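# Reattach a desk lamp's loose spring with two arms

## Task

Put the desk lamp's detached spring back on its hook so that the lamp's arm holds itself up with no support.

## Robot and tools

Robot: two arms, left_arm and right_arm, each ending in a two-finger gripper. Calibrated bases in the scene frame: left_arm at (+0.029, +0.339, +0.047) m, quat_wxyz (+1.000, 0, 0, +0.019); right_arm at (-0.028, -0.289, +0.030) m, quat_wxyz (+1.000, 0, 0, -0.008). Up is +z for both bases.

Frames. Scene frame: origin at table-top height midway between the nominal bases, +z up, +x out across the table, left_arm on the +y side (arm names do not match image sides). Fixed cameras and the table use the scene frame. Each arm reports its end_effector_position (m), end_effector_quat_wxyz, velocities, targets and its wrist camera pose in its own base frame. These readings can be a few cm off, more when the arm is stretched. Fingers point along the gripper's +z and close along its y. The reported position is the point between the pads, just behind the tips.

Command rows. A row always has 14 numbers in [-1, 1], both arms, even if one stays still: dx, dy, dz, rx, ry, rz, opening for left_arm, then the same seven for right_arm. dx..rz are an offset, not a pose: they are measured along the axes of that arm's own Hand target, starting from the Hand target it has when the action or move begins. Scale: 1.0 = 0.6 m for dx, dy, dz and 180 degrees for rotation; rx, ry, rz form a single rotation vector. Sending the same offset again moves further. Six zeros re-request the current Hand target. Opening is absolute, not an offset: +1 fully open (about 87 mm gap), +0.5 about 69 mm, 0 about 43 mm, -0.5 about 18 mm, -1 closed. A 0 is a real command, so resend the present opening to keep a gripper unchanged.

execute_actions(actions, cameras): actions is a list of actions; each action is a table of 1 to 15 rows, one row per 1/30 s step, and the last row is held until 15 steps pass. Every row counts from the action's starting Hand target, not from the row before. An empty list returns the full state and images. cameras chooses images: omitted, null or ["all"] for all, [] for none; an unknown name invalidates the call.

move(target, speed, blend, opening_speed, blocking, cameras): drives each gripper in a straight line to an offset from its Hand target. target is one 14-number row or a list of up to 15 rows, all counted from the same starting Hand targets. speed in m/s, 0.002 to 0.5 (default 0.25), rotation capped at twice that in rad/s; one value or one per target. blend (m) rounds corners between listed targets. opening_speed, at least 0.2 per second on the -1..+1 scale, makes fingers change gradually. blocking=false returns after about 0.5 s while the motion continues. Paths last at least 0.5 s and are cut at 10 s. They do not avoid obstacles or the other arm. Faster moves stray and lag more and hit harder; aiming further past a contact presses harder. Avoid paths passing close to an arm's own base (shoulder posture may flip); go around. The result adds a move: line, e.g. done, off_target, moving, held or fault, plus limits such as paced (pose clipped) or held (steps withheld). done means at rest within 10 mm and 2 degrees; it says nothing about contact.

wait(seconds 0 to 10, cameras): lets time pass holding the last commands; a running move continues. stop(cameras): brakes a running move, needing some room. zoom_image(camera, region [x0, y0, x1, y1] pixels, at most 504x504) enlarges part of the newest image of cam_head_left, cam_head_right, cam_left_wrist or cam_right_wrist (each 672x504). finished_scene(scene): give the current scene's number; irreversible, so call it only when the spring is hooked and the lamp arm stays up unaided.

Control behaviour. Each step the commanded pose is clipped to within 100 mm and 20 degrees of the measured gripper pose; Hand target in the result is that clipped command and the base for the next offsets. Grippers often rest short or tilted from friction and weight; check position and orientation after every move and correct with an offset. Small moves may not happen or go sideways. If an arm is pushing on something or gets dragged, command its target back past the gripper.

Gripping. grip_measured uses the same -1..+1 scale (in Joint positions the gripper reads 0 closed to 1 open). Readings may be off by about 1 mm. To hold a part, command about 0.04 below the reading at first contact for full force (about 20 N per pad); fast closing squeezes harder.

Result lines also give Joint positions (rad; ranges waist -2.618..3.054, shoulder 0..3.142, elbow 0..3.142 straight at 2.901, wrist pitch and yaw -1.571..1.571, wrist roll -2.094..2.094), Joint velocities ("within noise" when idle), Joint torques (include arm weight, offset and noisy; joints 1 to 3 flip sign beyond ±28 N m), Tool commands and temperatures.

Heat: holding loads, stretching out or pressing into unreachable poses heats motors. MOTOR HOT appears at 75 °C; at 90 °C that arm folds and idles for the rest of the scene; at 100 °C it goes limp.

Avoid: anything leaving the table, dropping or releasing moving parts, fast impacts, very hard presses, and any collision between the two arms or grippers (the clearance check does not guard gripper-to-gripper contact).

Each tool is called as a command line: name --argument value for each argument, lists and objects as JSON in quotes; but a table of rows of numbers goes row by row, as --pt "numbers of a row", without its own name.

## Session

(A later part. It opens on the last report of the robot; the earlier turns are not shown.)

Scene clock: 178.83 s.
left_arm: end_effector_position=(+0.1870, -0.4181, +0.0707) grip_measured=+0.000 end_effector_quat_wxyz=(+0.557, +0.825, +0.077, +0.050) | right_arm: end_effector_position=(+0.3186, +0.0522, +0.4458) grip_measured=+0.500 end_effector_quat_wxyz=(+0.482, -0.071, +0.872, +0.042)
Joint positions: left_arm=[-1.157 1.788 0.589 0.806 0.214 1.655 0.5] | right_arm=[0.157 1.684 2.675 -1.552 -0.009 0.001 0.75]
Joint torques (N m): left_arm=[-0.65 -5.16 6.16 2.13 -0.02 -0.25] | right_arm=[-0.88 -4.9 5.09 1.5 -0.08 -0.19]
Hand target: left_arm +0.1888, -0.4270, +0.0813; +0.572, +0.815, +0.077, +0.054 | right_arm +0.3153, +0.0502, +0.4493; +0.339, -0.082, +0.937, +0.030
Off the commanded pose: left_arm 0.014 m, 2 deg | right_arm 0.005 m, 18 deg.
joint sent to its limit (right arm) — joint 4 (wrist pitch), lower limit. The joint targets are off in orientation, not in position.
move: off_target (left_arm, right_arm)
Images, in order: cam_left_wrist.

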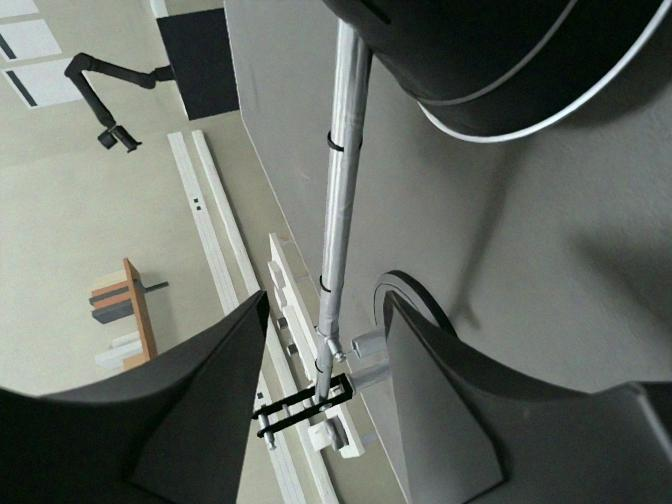

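move --target '[0.02,0.0,0.05,0,0,0,0,0,0,0,0,0,0,0.5]' --speed 0.1 --cameras '["cam_left_wrist","cam_head_left","cam_right_wrist"]'

Scene clock: 183.00 s.
left_arm: end_effector_position=(+0.1993, -0.4454, +0.0604) grip_measured=+0.000 end_effector_quat_wxyz=(+0.556, +0.826, +0.078, +0.050) | right_arm: end_effector_position=(+0.3186, +0.0522, +0.4458) grip_measured=+0.500 end_effector_quat_wxyz=(+0.482, -0.071, +0.872, +0.042)
Joint positions: left_arm=[-1.157 1.911 0.706 0.81 0.213 1.655 0.5] | right_arm=[0.157 1.684 2.675 -1.552 -0.009 0.001 0.75]
Joint torques (N m): left_arm=[0.92 -5.97 6.16 2.13 0.12 -0.18] | right_arm=[-0.88 -4.9 5.08 1.5 -0.08 -0.19]
Hand target: left_arm +0.2059, -0.4525, +0.0713; +0.572, +0.815, +0.077, +0.055 | right_arm +0.3153, +0.0502, +0.4493; +0.339, -0.082, +0.937, +0.030
Off the commanded pose: left_arm 0.014 m, 2 deg | right_arm 0.005 m, 18 deg.
joint sent to its limit (right arm) — joint 4 (wrist pitch), lower limit. The joint targets are off in orientation, not in position.
move: off_target (left_arm, right_arm)
Images, in order: cam_head_left, cam_left_wrist, cam_right_wrist.

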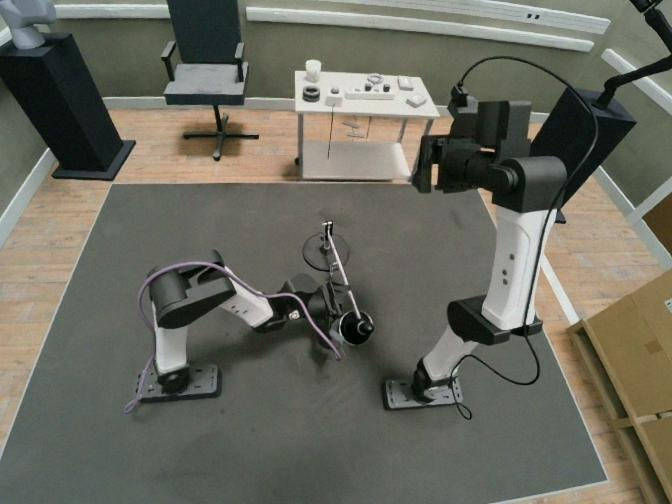

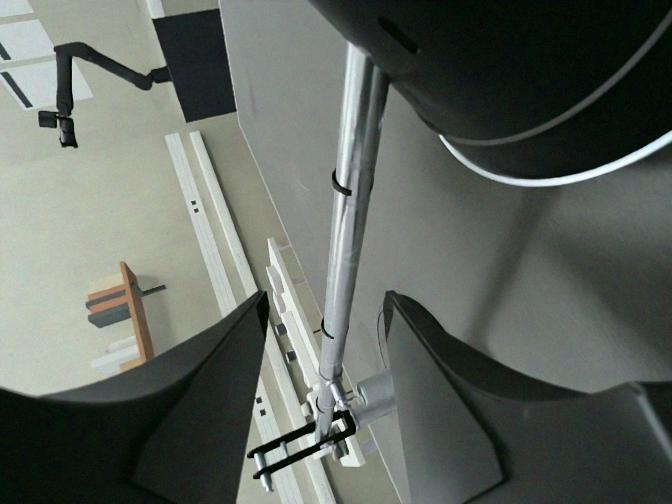

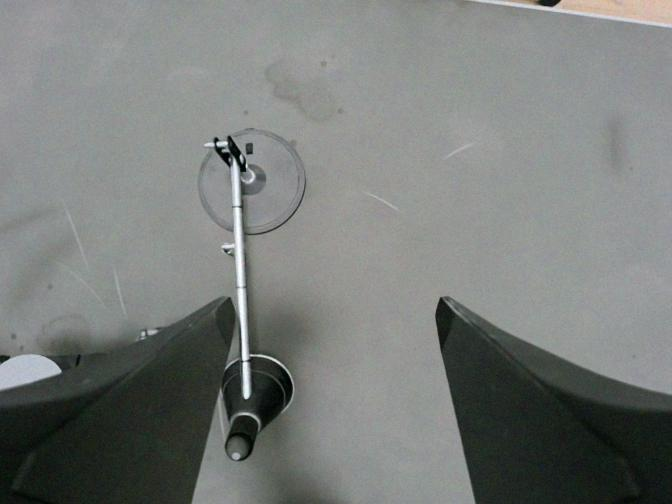

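move --pt "0 -0.01 0.014 0 0 0 0 0 0 0 0 0 0 0.5" --pt "0 -0.01 0.014 0 0 0 -0.9 0 0 0 0 0 0 0.5" --pt "0.046 0.137 -0.046 -0.016 -0.073 -0.202 -0.9 0 0 0 0 0 0 0.5" --pt "0.17 0.226 -0.095 -0.031 -0.139 -0.383 -0.9 0 0 0 0 0 0 0.5" --speed 0.1 --blend '[0,0,0.02,0]' --opening_speed 0.8

Scene clock: 202.30 s.
left_arm: end_effector_position=(+0.2985, -0.4236, +0.2063) grip_measured=-0.900 end_effector_quat_wxyz=(+0.529, +0.596, +0.413, -0.440) | right_arm: end_effector_position=(+0.3186, +0.0522, +0.4458) grip_measured=+0.500 end_effector_quat_wxyz=(+0.482, -0.071, +0.872, +0.042)
Joint positions: left_arm=[-0.691 1.839 1.166 0.58 0.967 0.348 0.05] | right_arm=[0.157 1.684 2.675 -1.552 -0.009 0.001 0.75]
Joint torques (N m): left_arm=[0.77 -6.74 8.01 1.93 0.13 -0.21] | right_arm=[-0.87 -4.9 5.09 1.5 -0.08 -0.19]
Motor temperatures (°C): left_arm=[27 37 39 34 27 25 27] | right_arm=[28 47 44 34 23 24 25]
Heat: left arm: 39 °C; right arm: 47 °C.
Hand target: left_arm +0.3045, -0.4259, +0.2182; +0.542, +0.595, +0.400, -0.440 | right_arm +0.3153, +0.0502, +0.4493; +0.339, -0.082, +0.937, +0.030
Off the commanded pose: left_arm 0.014 m, 2 deg | right_arm 0.005 m, 18 deg.
joint sent to its limit (right arm) — joint 4 (wrist pitch), lower limit. The joint targets are off in orientation, not in position.
move: off_target (left_arm, right_arm); target 2's new opening was sent with left_arm's hand 0.014 m and 2 deg from that target

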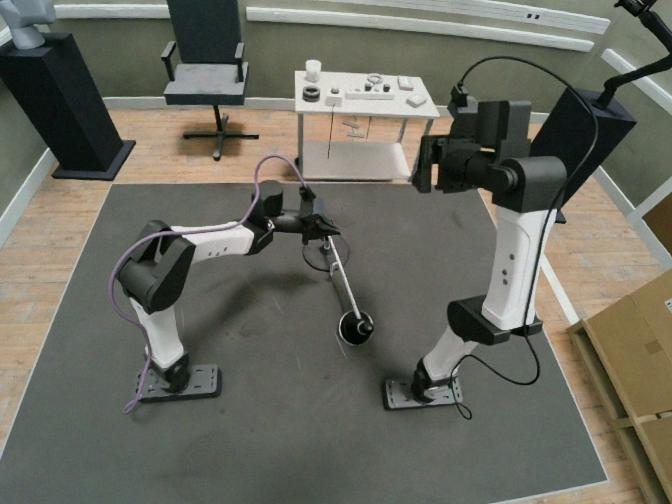

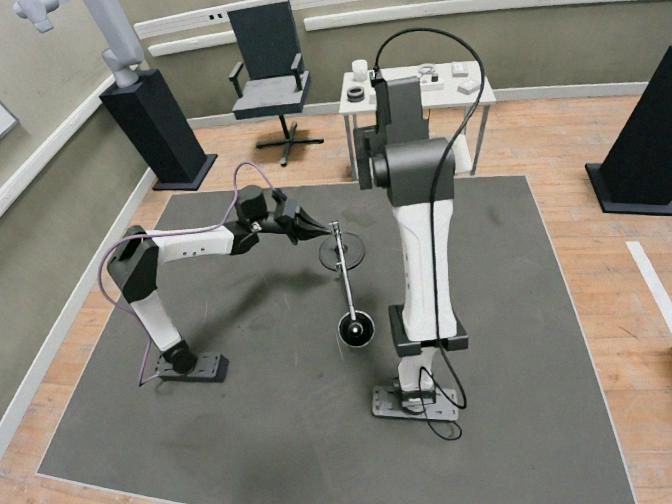

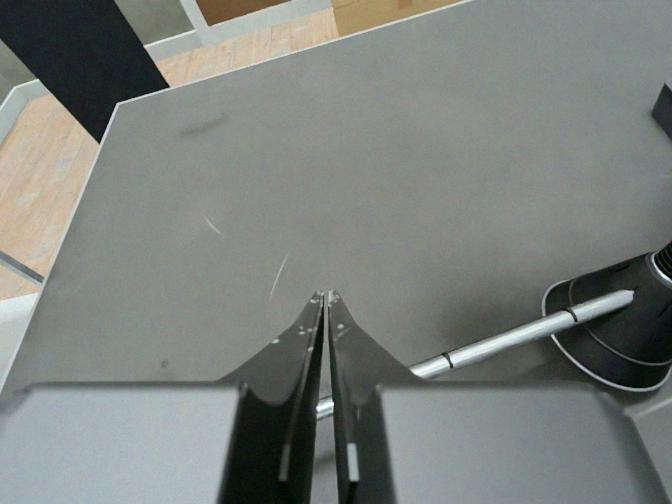

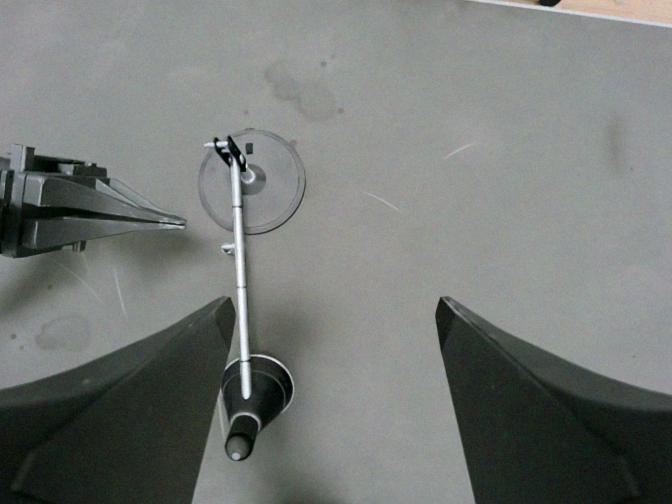

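move --pt "0 0 -0.1 0 0 0 0 0 0 0 0 0 0 0.5" --pt "0.142 -0.212 -0.035 0.031 0.139 0.383 0 0 0 0 0 0 0 0.5" --speed 0.15 --cameras '["cam_left_wrist"]'

Scene clock: 215.13 s.
left_arm: end_effector_position=(+0.2107, -0.3908, +0.0980) grip_measured=+0.000 end_effector_quat_wxyz=(+0.567, +0.818, +0.083, +0.047) | right_arm: end_effector_position=(+0.3186, +0.0522, +0.4458) grip_measured=+0.500 end_effector_quat_wxyz=(+0.482, -0.071, +0.872, +0.042)
Joint positions: left_arm=[-1.038 1.644 0.558 0.706 0.327 1.68 0.5] | right_arm=[0.157 1.684 2.675 -1.552 -0.009 0.001 0.75]
Joint torques (N m): left_arm=[-0.54 -4.45 4.68 2.1 -0.01 -0.08] | right_arm=[-0.87 -4.9 5.08 1.5 -0.07 -0.2]
Hand target: left_arm +0.2104, -0.3931, +0.1001; +0.572, +0.815, +0.077, +0.055 | right_arm +0.3153, +0.0502, +0.4493; +0.339, -0.082, +0.937, +0.030
Off the commanded pose: left_arm 0.003 m, 1 deg | right_arm 0.005 m, 18 deg.
joint sent to its limit (right arm) — joint 4 (wrist pitch), lower limit. The joint targets are off in orientation, not in position.
move: off_target (right_arm)
Images, in order: cam_left_wrist.

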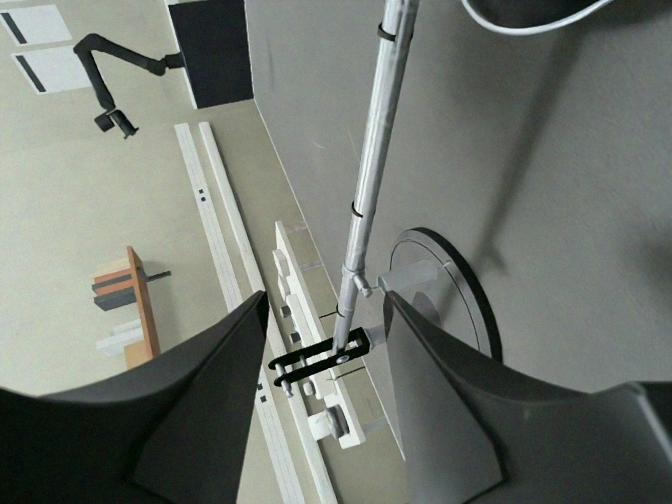

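move --target '[0,-0.018,0.1,0,0,0,0,0,0,0,0,0,0,0.5]' --speed 0.12 --cameras '["cam_left_wrist"]'

Scene clock: 219.40 s.
left_arm: end_effector_position=(+0.2182, -0.4360, +0.0592) grip_measured=+0.000 end_effector_quat_wxyz=(+0.557, +0.825, +0.078, +0.049) | right_arm: end_effector_position=(+0.3186, +0.0522, +0.4458) grip_measured=+0.500 end_effector_quat_wxyz=(+0.482, -0.071, +0.872, +0.042)
Joint positions: left_arm=[-1.09 1.915 0.704 0.812 0.277 1.679 0.5] | right_arm=[0.157 1.684 2.675 -1.552 -0.009 0.001 0.75]
Joint torques (N m): left_arm=[-0.64 -5.94 6.13 2.13 -0.03 -0.26] | right_arm=[-0.88 -4.89 5.09 1.5 -0.08 -0.19]
Hand target: left_arm +0.2204, -0.4450, +0.0697; +0.572, +0.815, +0.077, +0.055 | right_arm +0.3153, +0.0502, +0.4493; +0.339, -0.082, +0.937, +0.030
Off the commanded pose: left_arm 0.014 m, 2 deg | right_arm 0.005 m, 18 deg.
joint sent to its limit (right arm) — joint 4 (wrist pitch), lower limit. The joint targets are off in orientation, not in position.
move: off_target (left_arm, right_arm)
Images, in order: cam_left_wrist.

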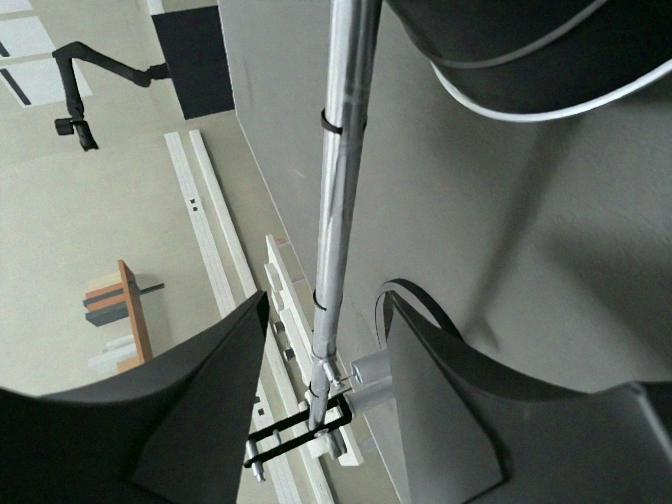

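move --pt "0 0.008 0.06 0 0 0 0 0 0 0 0 0 0 0.5" --pt "0 0.008 0.06 0 0 0 -0.9 0 0 0 0 0 0 0.5" --speed 0.1 --opening_speed 0.6 --cameras '["cam_left_wrist"]'

Scene clock: 225.20 s.
left_arm: end_effector_position=(+0.2247, -0.4683, +0.0433) grip_measured=-0.619 end_effector_quat_wxyz=(+0.546, +0.833, +0.080, +0.047) | right_arm: end_effector_position=(+0.3186, +0.0522, +0.4458) grip_measured=+0.500 end_effector_quat_wxyz=(+0.482, -0.071, +0.872, +0.042)
Joint positions: left_arm=[-1.118 2.038 0.849 0.764 0.248 1.672 0.191] | right_arm=[0.157 1.684 2.675 -1.552 -0.009 0.001 0.75]
Joint torques (N m): left_arm=[-0.61 -7.5 6.11 2.32 0.01 -0.28] | right_arm=[-0.87 -4.9 5.11 1.5 -0.07 -0.19]
Hand target: left_arm +0.2269, -0.4798, +0.0620; +0.572, +0.815, +0.077, +0.054 | right_arm +0.3153, +0.0502, +0.4493; +0.339, -0.082, +0.937, +0.030
Off the commanded pose: left_arm 0.022 m, 4 deg | right_arm 0.005 m, 18 deg.
joint sent to its limit (right arm) — joint 4 (wrist pitch), lower limit. The joint targets are off in orientation, not in position.
move: off_target (left_arm, right_arm)
Images, in order: cam_left_wrist.

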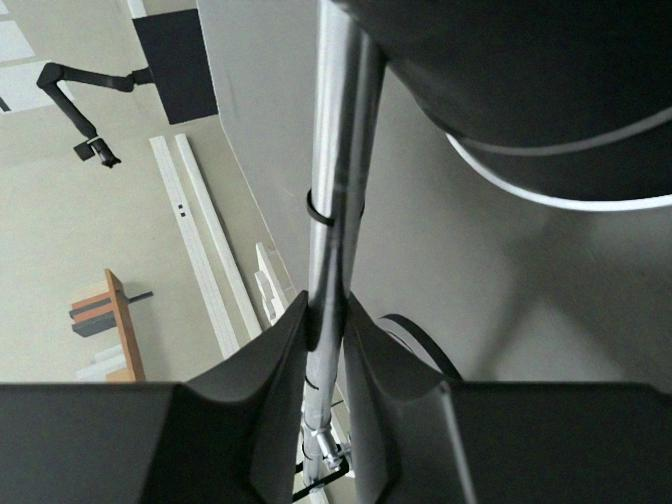

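Gripped. Lift.

move --pt "0.046 0.147 -0.06 -0.016 -0.073 -0.202 -0.9 0 0 0 0 0 0 0.5" --pt "0.17 0.236 -0.109 -0.031 -0.139 -0.383 -0.9 0 0 0 0 0 0 0.5" --pt "0.205 0.26 -0.115 -0.036 -0.165 -0.455 -0.9 0 0 0 0 0 0 0.5" --speed 0.1 --blend '[0.02,0.01,0]'

zoom_image --camera "cam_head_left" --region '[230, 150, 430, 330]'

Scene clock: 240.23 s.
left_arm: end_effector_position=(+0.3430, -0.4446, +0.2418) grip_measured=-0.562 end_effector_quat_wxyz=(+0.540, +0.543, +0.408, -0.497) | right_arm: end_effector_position=(+0.3186, +0.0522, +0.4458) grip_measured=+0.500 end_effector_quat_wxyz=(+0.482, -0.071, +0.872, +0.042)
Joint positions: left_arm=[-0.646 2.021 1.404 0.764 1.02 0.057 0.219] | right_arm=[0.157 1.684 2.675 -1.552 -0.009 0.001 0.75]
Joint torques (N m): left_arm=[0.47 -7.35 7.04 1.16 -0.12 -0.83] | right_arm=[-0.85 -4.9 5.09 1.5 -0.07 -0.2]
Hand target: left_arm +0.3455, -0.4450, +0.2322; +0.509, +0.523, +0.446, -0.518 | right_arm +0.3153, +0.0502, +0.4493; +0.339, -0.082, +0.937, +0.030
Off the commanded pose: left_arm 0.010 m, 7 deg | right_arm 0.005 m, 18 deg.
joint sent to its limit (right arm) — joint 4 (wrist pitch), lower limit. The joint targets are off in orientation, not in position.
move: off_target (left_arm, right_arm)

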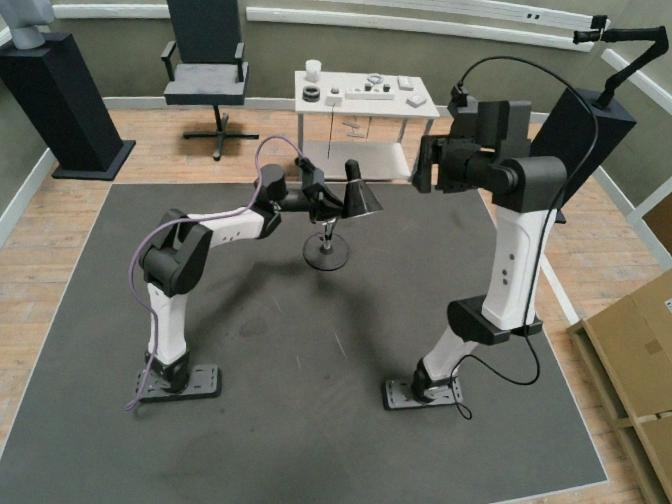

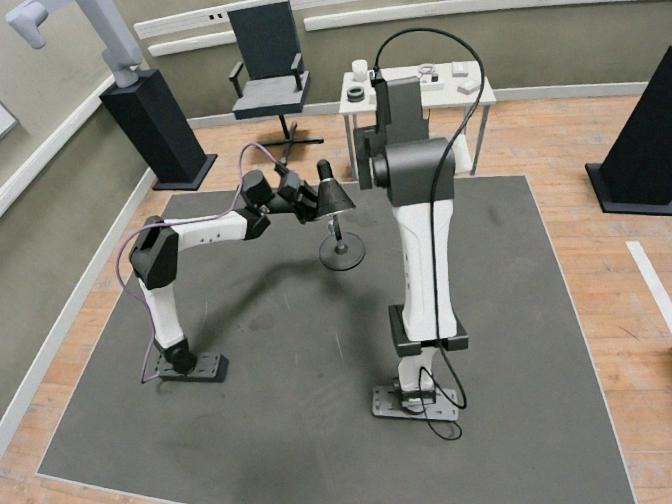

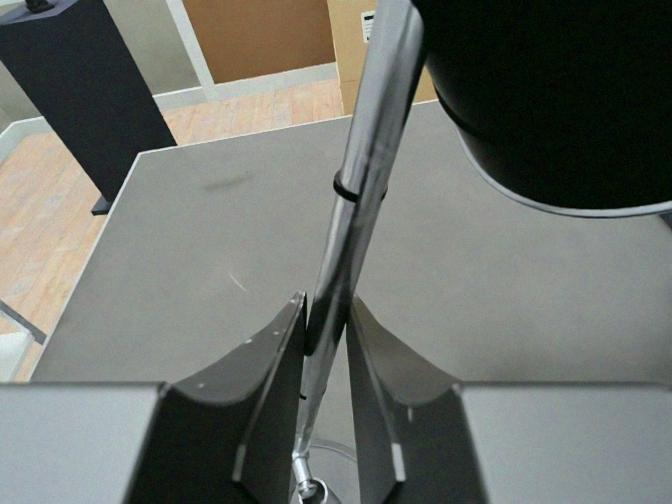

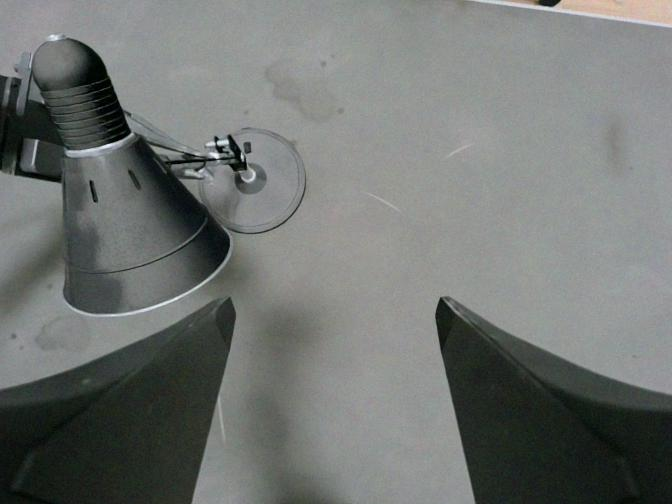

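Scaled by 2.520 from the camera's 672x504 image, which has a finer 960x720 frame.

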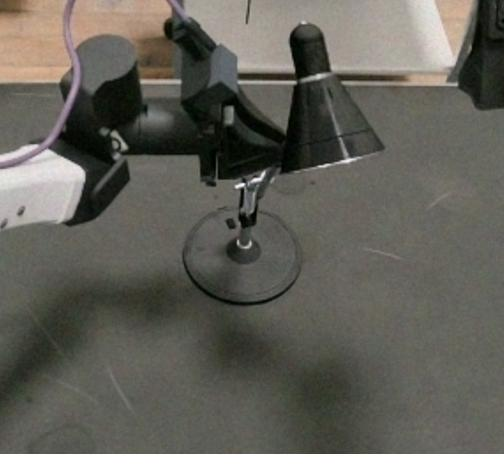

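move --target '[0,0,0,0,0,0,-0.9,-0.075,0.195,0.057,-0.043,0,-0.052,0.5]' --speed 0.15 --cameras '["cam_right_wrist"]'

Scene clock: 250.67 s.
left_arm: end_effector_position=(+0.3429, -0.4446, +0.2419) grip_measured=-0.562 end_effector_quat_wxyz=(+0.540, +0.543, +0.408, -0.497) | right_arm: end_effector_position=(+0.3479, +0.1721, +0.4429) grip_measured=+0.500 end_effector_quat_wxyz=(+0.496, -0.175, +0.844, +0.103)
Joint positions: left_arm=[-0.646 2.021 1.404 0.765 1.02 0.055 0.219] | right_arm=[0.485 1.881 2.848 -1.475 0.066 0.038 0.75]
Joint torques (N m): left_arm=[0.47 -7.32 6.99 1.17 -0.12 -0.83] | right_arm=[0.21 -6.15 5.94 1.8 0.11 0.11]
Hand target: left_arm +0.3454, -0.4450, +0.2322; +0.509, +0.523, +0.446, -0.519 | right_arm +0.3505, +0.1752, +0.4519; +0.343, -0.181, +0.919, +0.068
Off the commanded pose: left_arm 0.010 m, 6 deg | right_arm 0.010 m, 21 deg; orientation clipped.
elbow stopped short (right arm): the move would have taken joint 3 (elbow) straighter than the controller allows.
move: off_target (left_arm, right_arm); limits=paced
Images, in order: cam_right_wrist.

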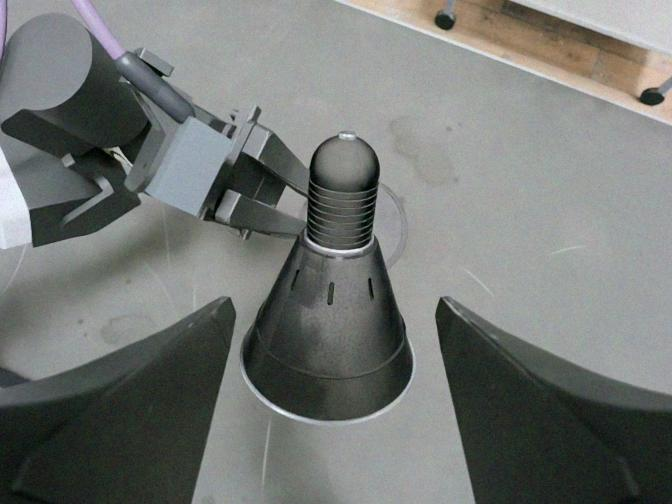

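move --pt "0 0 0 0 0 0 -0.9 -0.007 -0.005 0.06 0 0 0 0.5" --pt "0 0 0 0 0 0 -0.9 0.008 -0.005 0.115 0 0 0 0.5" --speed 0.1 --cameras '["cam_right_wrist","cam_head_left"]'

Scene clock: 256.77 s.
left_arm: end_effector_position=(+0.3429, -0.4446, +0.2420) grip_measured=-0.561 end_effector_quat_wxyz=(+0.540, +0.543, +0.408, -0.498) | right_arm: end_effector_position=(+0.3903, +0.1898, +0.3907) grip_measured=+0.500 end_effector_quat_wxyz=(+0.444, -0.179, +0.874, +0.087)
Joint positions: left_arm=[-0.646 2.021 1.404 0.766 1.02 0.055 0.219] | right_arm=[0.474 2.023 2.848 -1.458 0.063 0.038 0.75]
Joint torques (N m): left_arm=[0.49 -7.31 6.99 1.17 -0.12 -0.83] | right_arm=[-0.9 -8.65 6.54 1.5 -0.06 0.06]
Hand target: left_arm +0.3454, -0.4450, +0.2323; +0.509, +0.523, +0.446, -0.518 | right_arm +0.3901, +0.1881, +0.3967; +0.343, -0.181, +0.919, +0.068
Off the commanded pose: left_arm 0.010 m, 6 deg | right_arm 0.006 m, 13 deg.
elbow stopped short (right arm): the move would have taken joint 3 (elbow) straighter than the controller allows.
move: off_target (left_arm, right_arm)
Images, in order: cam_head_left, cam_right_wrist.

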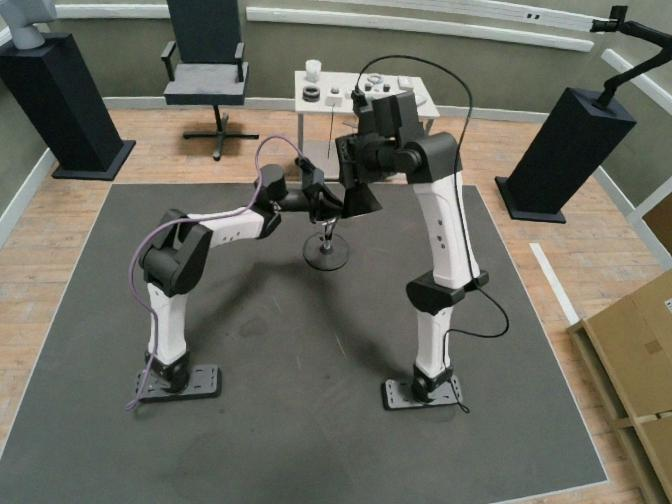

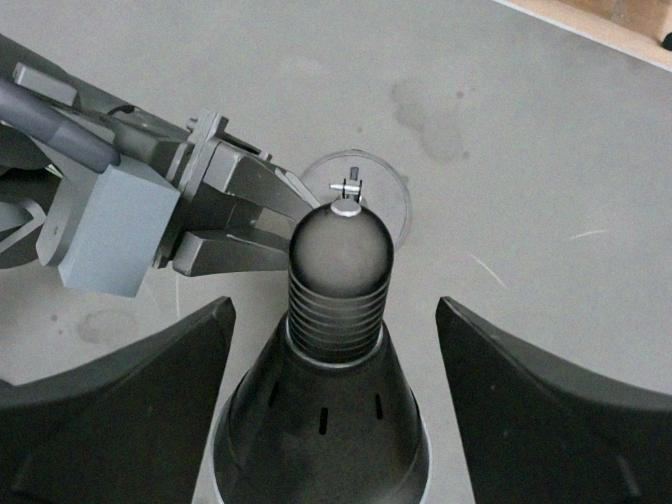

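move --target '[0,0,0,0,0,0,-0.9,0.005,-0.002,0,0,0,0,-0.5]' --opening_speed 0.6 --cameras '["cam_right_wrist"]'

Scene clock: 260.83 s.
left_arm: end_effector_position=(+0.3429, -0.4446, +0.2420) grip_measured=-0.561 end_effector_quat_wxyz=(+0.539, +0.543, +0.408, -0.498) | right_arm: end_effector_position=(+0.3897, +0.1893, +0.3899) grip_measured=-0.231 end_effector_quat_wxyz=(+0.442, -0.178, +0.875, +0.090)
Joint positions: left_arm=[-0.646 2.021 1.404 0.766 1.02 0.055 0.219] | right_arm=[0.471 2.023 2.848 -1.462 0.056 0.041 0.385]
Joint torques (N m): left_arm=[0.47 -7.31 7.01 1.17 -0.12 -0.82] | right_arm=[-0.91 -8.68 6.65 1.43 -0.02 0.02]
Hand target: left_arm +0.3454, -0.4450, +0.2323; +0.509, +0.523, +0.446, -0.519 | right_arm +0.3885, +0.1862, +0.3948; +0.343, -0.181, +0.919, +0.067
Off the commanded pose: left_arm 0.010 m, 6 deg | right_arm 0.006 m, 13 deg.
elbow stopped short (right arm): the move would have taken joint 3 (elbow) straighter than the controller allows.
move: off_target (left_arm, right_arm)
Images, in order: cam_right_wrist.

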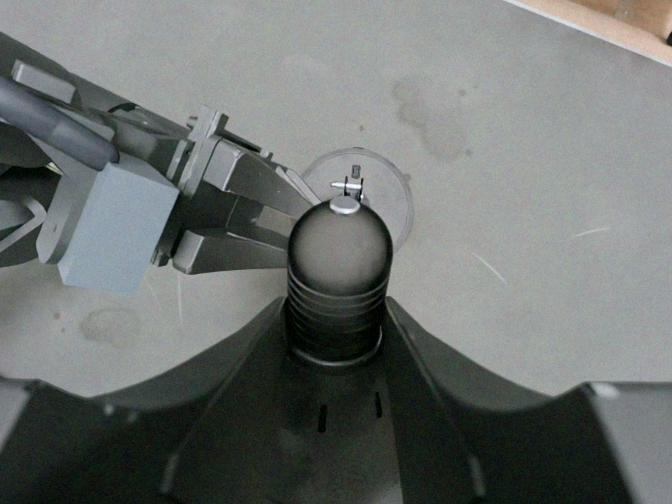

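move --pt "0 0 0 0 0 0 0.1 0.005 -0.002 0 0 0 0 -0.5" --pt "0 0 -0.13 0 0 0 0.1 0.005 -0.002 0 0 0 0 -0.5" --pt "0.145 -0.02 -0.15 -0.105 0.045 0 0 0.005 -0.002 0 0 0 0 -0.5" --speed 0.12 --opening_speed 0.8 --cameras '["cam_left_wrist","cam_right_wrist"]'

zoom_image --camera "cam_left_wrist" --region '[150, 40, 450, 300]'

Scene clock: 272.17 s.
left_arm: end_effector_position=(+0.3470, -0.3571, +0.1192) grip_measured=+0.000 end_effector_quat_wxyz=(+0.532, +0.464, +0.581, -0.406) | right_arm: end_effector_position=(+0.3888, +0.1890, +0.3890) grip_measured=-0.231 end_effector_quat_wxyz=(+0.439, -0.178, +0.876, +0.089)
Joint positions: left_arm=[-0.562 1.897 0.895 0.859 0.759 0.121 0.5] | right_arm=[0.471 2.023 2.848 -1.467 0.056 0.041 0.385]
Joint torques (N m): left_arm=[-0.58 -9.74 5.03 2.05 -0.04 -0.02] | right_arm=[-1.17 -8.73 6.65 1.37 -0.03 0]
Motor temperatures (°C): left_arm=[27 42 40 33 27 26 27] | right_arm=[27 47 42 34 23 24 26]
Hand target: left_arm +0.3471, -0.3598, +0.1398; +0.555, +0.467, +0.559, -0.400 | right_arm +0.3869, +0.1842, +0.3929; +0.344, -0.181, +0.919, +0.068
Off the commanded pose: left_arm 0.021 m, 4 deg | right_arm 0.006 m, 12 deg.
elbow stopped short (right arm): the move would have taken joint 3 (elbow) straighter than the controller allows.
move: off_target (left_arm, right_arm); target 3's new opening was sent with left_arm's hand 0.021 m and 4 deg from that target
Images, in order: cam_left_wrist, cam_right_wrist.

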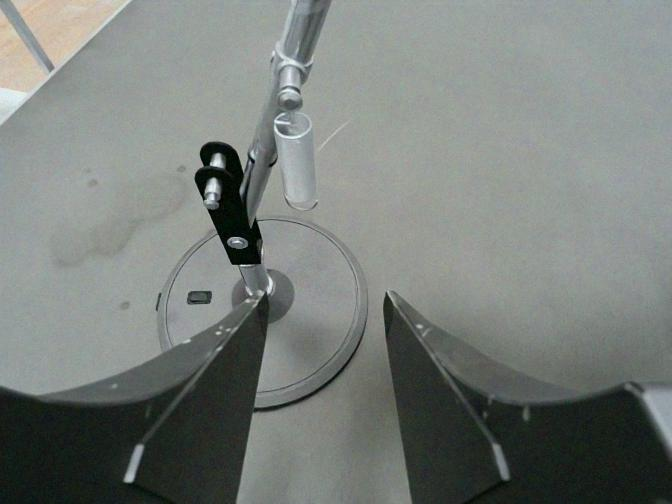

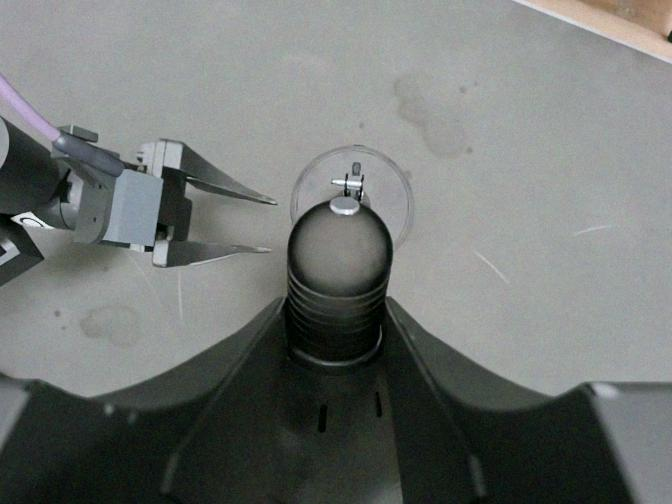

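Scaled by 1.680 from the camera's 672x504 image, which has a finer 960x720 frame.

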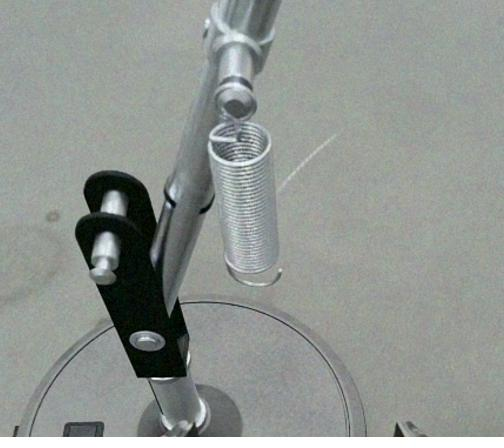

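move --pt "-0.05 0.017 0 0 0 0 -0.3 0 0 0 0 0 0 -0.5" --pt "-0.05 0.017 0.04 0 0 0 -0.3 0 0 0 0 0 0 -0.5" --speed 0.1 --cameras '["cam_left_wrist"]'

zoom_image --camera "cam_left_wrist" --region '[200, 160, 450, 380]'

Scene clock: 281.43 s.
left_arm: end_effector_position=(+0.3565, -0.3785, +0.1621) grip_measured=-0.300 end_effector_quat_wxyz=(+0.547, +0.467, +0.565, -0.404) | right_arm: end_effector_position=(+0.3888, +0.1890, +0.3890) grip_measured=-0.231 end_effector_quat_wxyz=(+0.439, -0.178, +0.876, +0.089)
Joint positions: left_arm=[-0.596 1.863 1.024 0.739 0.729 0.121 0.35] | right_arm=[0.471 2.023 2.848 -1.467 0.056 0.041 0.385]
Joint torques (N m): left_arm=[-0.32 -6.75 7.58 1.81 -0.06 -0.05] | right_arm=[-1.18 -8.7 6.67 1.37 -0.04 0]
Hand target: left_arm +0.3613, -0.3829, +0.1689; +0.555, +0.467, +0.559, -0.400 | right_arm +0.3869, +0.1842, +0.3929; +0.344, -0.181, +0.919, +0.068
Off the commanded pose: left_arm 0.009 m, 1 deg | right_arm 0.006 m, 12 deg.
elbow stopped short (right arm): the move would have taken joint 3 (elbow) straighter than the controller allows.
move: off_target (right_arm)
Images, in order: cam_left_wrist.

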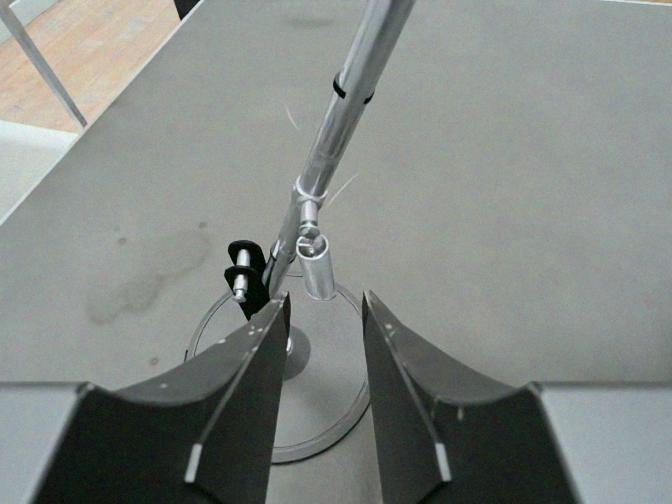

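Scaled by 2.016 from the camera's 672x504 image, which has a finer 960x720 frame.

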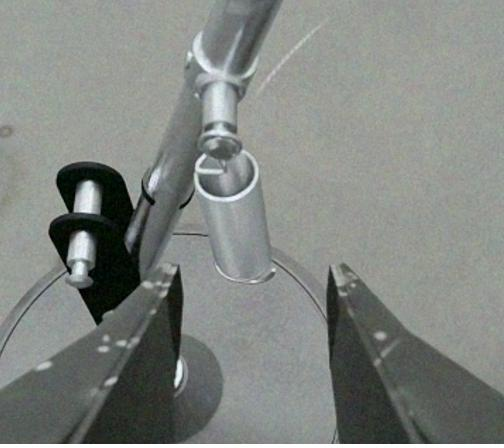

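move --pt "0.03 0.006 0.03 0 0 0 -0.3 0 0 0 0 0 0 -0.5" --pt "0.03 0.006 0.065 0 0 0 -0.3 0 0 0 0 0 0 -0.5" --speed 0.08 --cameras '["cam_left_wrist"]'

zoom_image --camera "cam_left_wrist" --region '[200, 160, 450, 380]'

Scene clock: 286.17 s.
left_arm: end_effector_position=(+0.3697, -0.4124, +0.1385) grip_measured=-0.300 end_effector_quat_wxyz=(+0.541, +0.469, +0.570, -0.403) | right_arm: end_effector_position=(+0.3888, +0.1890, +0.3890) grip_measured=-0.231 end_effector_quat_wxyz=(+0.439, -0.178, +0.876, +0.089)
Joint positions: left_arm=[-0.647 2.009 1.139 0.755 0.677 0.121 0.35] | right_arm=[0.471 2.023 2.848 -1.467 0.056 0.041 0.385]
Joint torques (N m): left_arm=[-0.35 -7.56 7.66 2 -0.07 -0.1] | right_arm=[-1.17 -8.69 6.64 1.37 -0.03 0]
Hand target: left_arm +0.3753, -0.4184, +0.1489; +0.555, +0.467, +0.559, -0.400 | right_arm +0.3869, +0.1842, +0.3929; +0.344, -0.181, +0.919, +0.068
Off the commanded pose: left_arm 0.013 m, 2 deg | right_arm 0.006 m, 12 deg.
elbow stopped short (right arm): the move would have taken joint 3 (elbow) straighter than the controller allows.
move: off_target (left_arm, right_arm)
Images, in order: cam_left_wrist.

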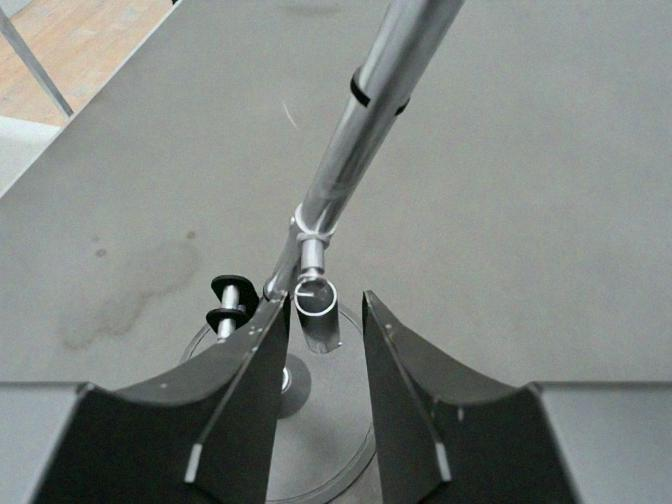

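Scaled by 2.016 from the camera's 672x504 image, which has a finer 960x720 frame.

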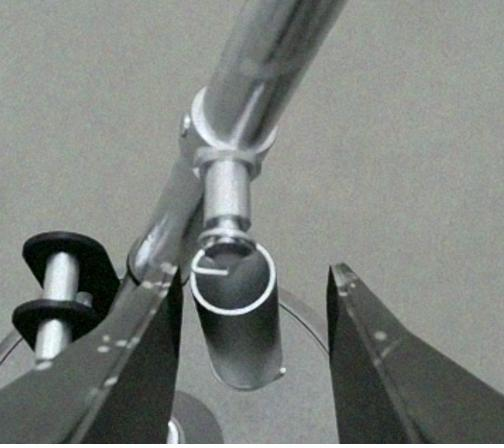

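move --target '[0.014,0.004,0.024,0,0,0,-0.3,0,0,0,0,0,0,-0.5]' --speed 0.08 --cameras '["cam_left_wrist"]'

zoom_image --camera "cam_left_wrist" --region '[200, 180, 450, 400]'

Scene clock: 291.53 s.
left_arm: end_effector_position=(+0.3808, -0.4210, +0.1293) grip_measured=-0.300 end_effector_quat_wxyz=(+0.543, +0.465, +0.574, -0.398) | right_arm: end_effector_position=(+0.3887, +0.1889, +0.3889) grip_measured=-0.231 end_effector_quat_wxyz=(+0.439, -0.178, +0.876, +0.089)
Joint positions: left_arm=[-0.652 2.067 1.19 0.76 0.658 0.121 0.35] | right_arm=[0.471 2.023 2.848 -1.467 0.056 0.041 0.385]
Joint torques (N m): left_arm=[-1.17 -7.83 7.58 2.06 0 -0.11] | right_arm=[-1.2 -8.7 6.67 1.37 -0.04 0]
Hand target: left_arm +0.3818, -0.4310, +0.1397; +0.555, +0.467, +0.559, -0.400 | right_arm +0.3868, +0.1842, +0.3928; +0.343, -0.181, +0.919, +0.067
Off the commanded pose: left_arm 0.015 m, 2 deg | right_arm 0.006 m, 12 deg.
elbow stopped short (right arm): the move would have taken joint 3 (elbow) straighter than the controller allows.
move: off_target (left_arm, right_arm)
Images, in order: cam_left_wrist.

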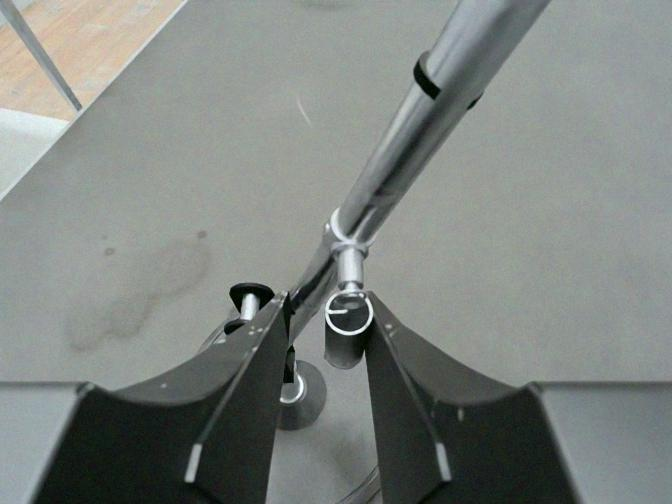

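Scaled by 2.016 from the camera's 672x504 image, which has a finer 960x720 frame.

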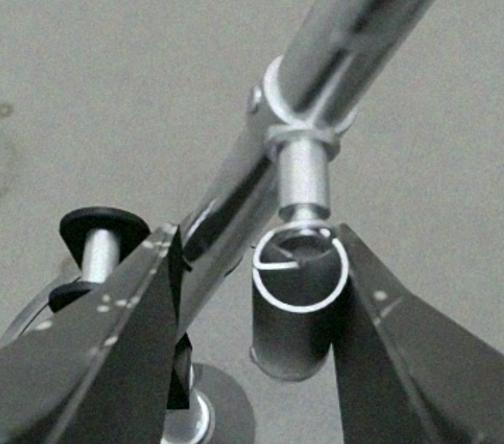

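move --pt "0 0 -0.012 0 0 0 -0.3 0 0 0 0 0 0 -0.5" --pt "0.008 -0.016 -0.012 0 0 0 -0.3 0 0 0 0 0 0 -0.5" --speed 0.08 --cameras '["cam_left_wrist","cam_right_wrist","cam_head_left"]'

zoom_image --camera "cam_left_wrist" --region '[200, 180, 450, 400]'

Scene clock: 296.80 s.
left_arm: end_effector_position=(+0.3791, -0.4191, +0.1258) grip_measured=-0.300 end_effector_quat_wxyz=(+0.551, +0.462, +0.573, -0.394) | right_arm: end_effector_position=(+0.3887, +0.1889, +0.3889) grip_measured=-0.231 end_effector_quat_wxyz=(+0.439, -0.178, +0.876, +0.089)
Joint positions: left_arm=[-0.656 2.067 1.16 0.803 0.642 0.121 0.35] | right_arm=[0.471 2.023 2.848 -1.467 0.056 0.041 0.385]
Joint torques (N m): left_arm=[-1.48 -9.46 5.08 2.01 0.08 -0.12] | right_arm=[-1.2 -8.69 6.65 1.37 -0.04 0]
Hand target: left_arm +0.3710, -0.4260, +0.1346; +0.555, +0.467, +0.559, -0.400 | right_arm +0.3869, +0.1842, +0.3928; +0.343, -0.181, +0.919, +0.067
Off the commanded pose: left_arm 0.014 m, 2 deg | right_arm 0.006 m, 12 deg.
elbow stopped short (right arm): the move would have taken joint 3 (elbow) straighter than the controller allows.
move: off_target (left_arm, right_arm)
Images, in order: cam_head_left, cam_left_wrist, cam_right_wrist.

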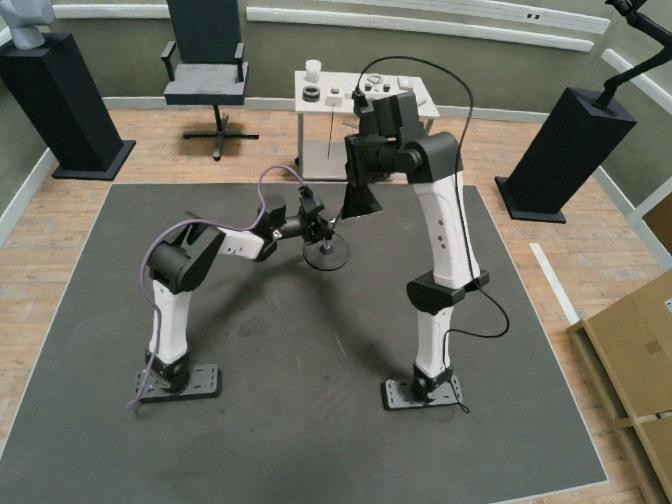

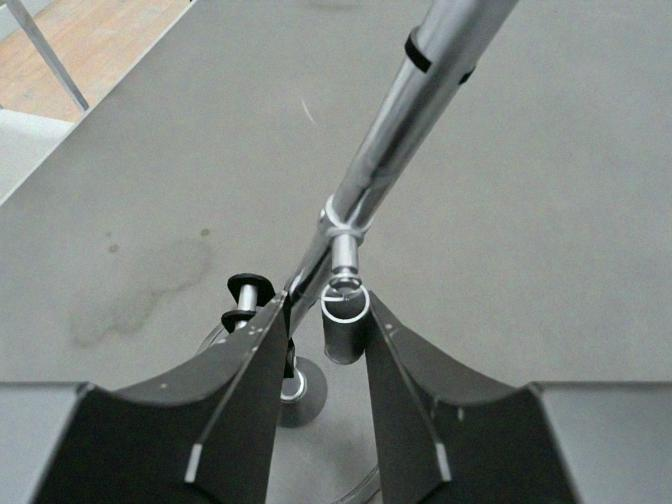

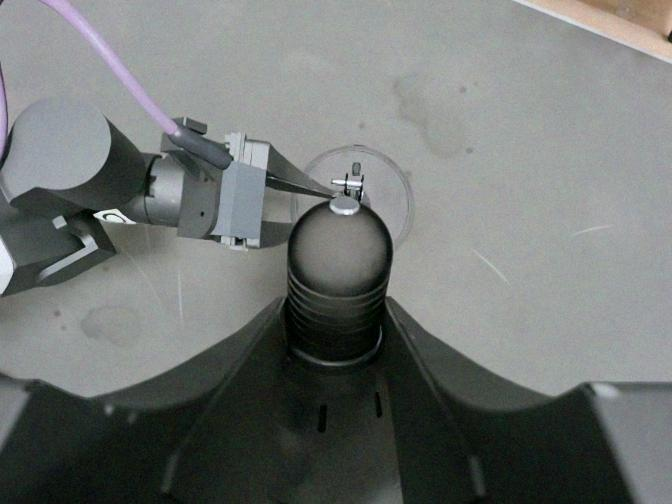

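Scaled by 2.016 from the camera's 672x504 image, which has a finer 960x720 frame.

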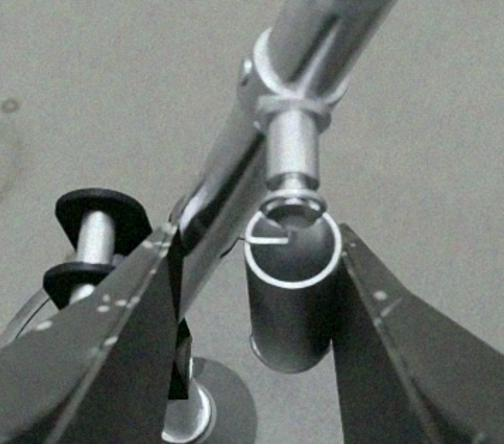

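move --pt "0 -0.02 0 0 0 0 -0.3 0 0 0 0 0 0 -0.5" --speed 0.08 --cameras '["cam_left_wrist"]'

zoom_image --camera "cam_left_wrist" --region '[200, 180, 450, 400]'

Scene clock: 301.20 s.
left_arm: end_effector_position=(+0.3630, -0.4264, +0.1149) grip_measured=-0.300 end_effector_quat_wxyz=(+0.545, +0.466, +0.575, -0.395) | right_arm: end_effector_position=(+0.3887, +0.1889, +0.3889) grip_measured=-0.231 end_effector_quat_wxyz=(+0.439, -0.178, +0.876, +0.089)
Joint positions: left_arm=[-0.692 2.067 1.119 0.832 0.613 0.121 0.35] | right_arm=[0.471 2.023 2.848 -1.467 0.056 0.041 0.385]
Joint torques (N m): left_arm=[-0.35 -10.82 5.39 1.93 0.13 -0.14] | right_arm=[-1.18 -8.7 6.64 1.37 -0.04 0]
Heat: left arm: 44 °C; right arm: 49 °C.
Hand target: left_arm +0.3593, -0.4290, +0.1338; +0.555, +0.467, +0.559, -0.400 | right_arm +0.3869, +0.1842, +0.3929; +0.344, -0.181, +0.919, +0.068
Off the commanded pose: left_arm 0.019 m, 2 deg | right_arm 0.006 m, 12 deg.
elbow stopped short (right arm): the move would have taken joint 3 (elbow) straighter than the controller allows.
move: off_target (left_arm, right_arm)
Images, in order: cam_left_wrist.

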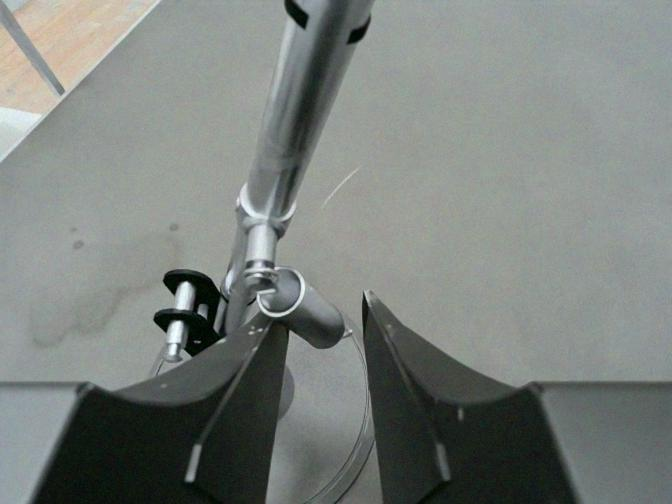

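Scaled by 2.016 from the camera's 672x504 image, which has a finer 960x720 frame.

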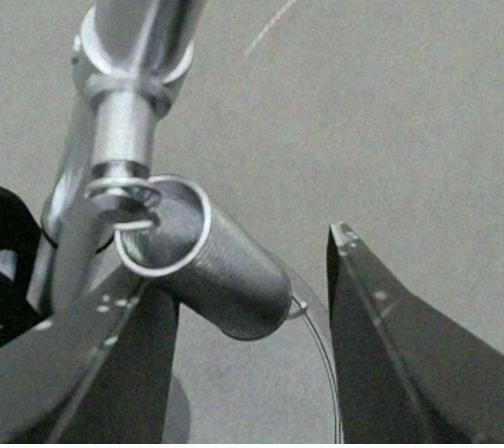

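move --pt "-0.02 0.014 0 0 0 0 -0.3 0 0 0 0 0 0 -0.5" --speed 0.08 --cameras '["cam_left_wrist"]'

zoom_image --camera "cam_left_wrist" --region '[200, 180, 450, 400]'

Scene clock: 304.43 s.
left_arm: end_effector_position=(+0.3606, -0.4267, +0.1121) grip_measured=-0.300 end_effector_quat_wxyz=(+0.531, +0.469, +0.582, -0.398) | right_arm: end_effector_position=(+0.3887, +0.1889, +0.3888) grip_measured=-0.231 end_effector_quat_wxyz=(+0.439, -0.178, +0.876, +0.089)
Joint positions: left_arm=[-0.692 2.064 1.131 0.786 0.625 0.121 0.35] | right_arm=[0.471 2.023 2.848 -1.468 0.056 0.041 0.385]
Joint torques (N m): left_arm=[0.85 -11.78 7.41 1.85 0.14 -0.12] | right_arm=[-1.2 -8.72 6.65 1.37 -0.04 0]
Hand target: left_arm +0.3667, -0.4279, +0.1463; +0.555, +0.468, +0.559, -0.400 | right_arm +0.3868, +0.1842, +0.3928; +0.343, -0.181, +0.919, +0.067
Off the commanded pose: left_arm 0.035 m, 4 deg | right_arm 0.006 m, 12 deg.
elbow stopped short (right arm): the move would have taken joint 3 (elbow) straighter than the controller allows.
move: off_target (left_arm, right_arm)
Images, in order: cam_left_wrist.

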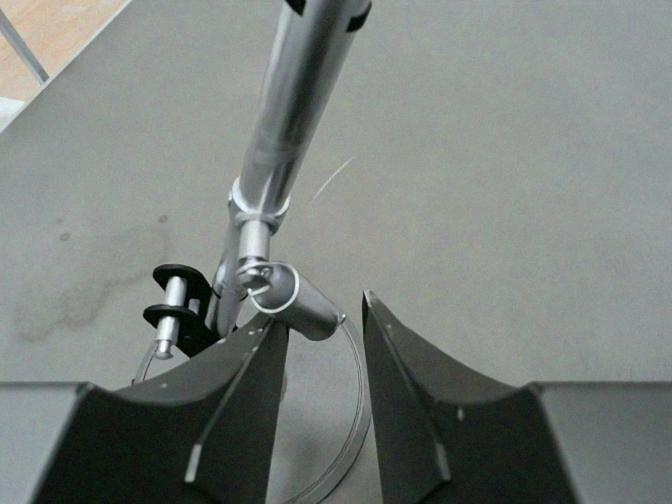

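Scaled by 2.016 from the camera's 672x504 image, which has a finer 960x720 frame.

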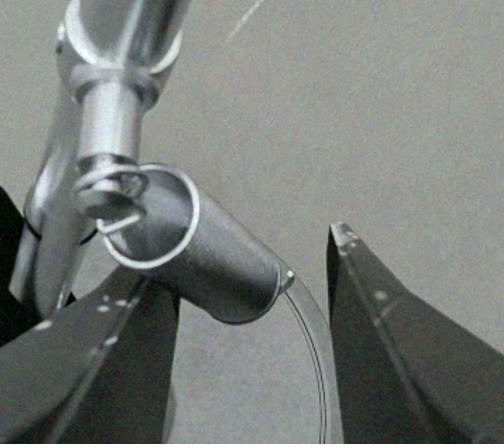

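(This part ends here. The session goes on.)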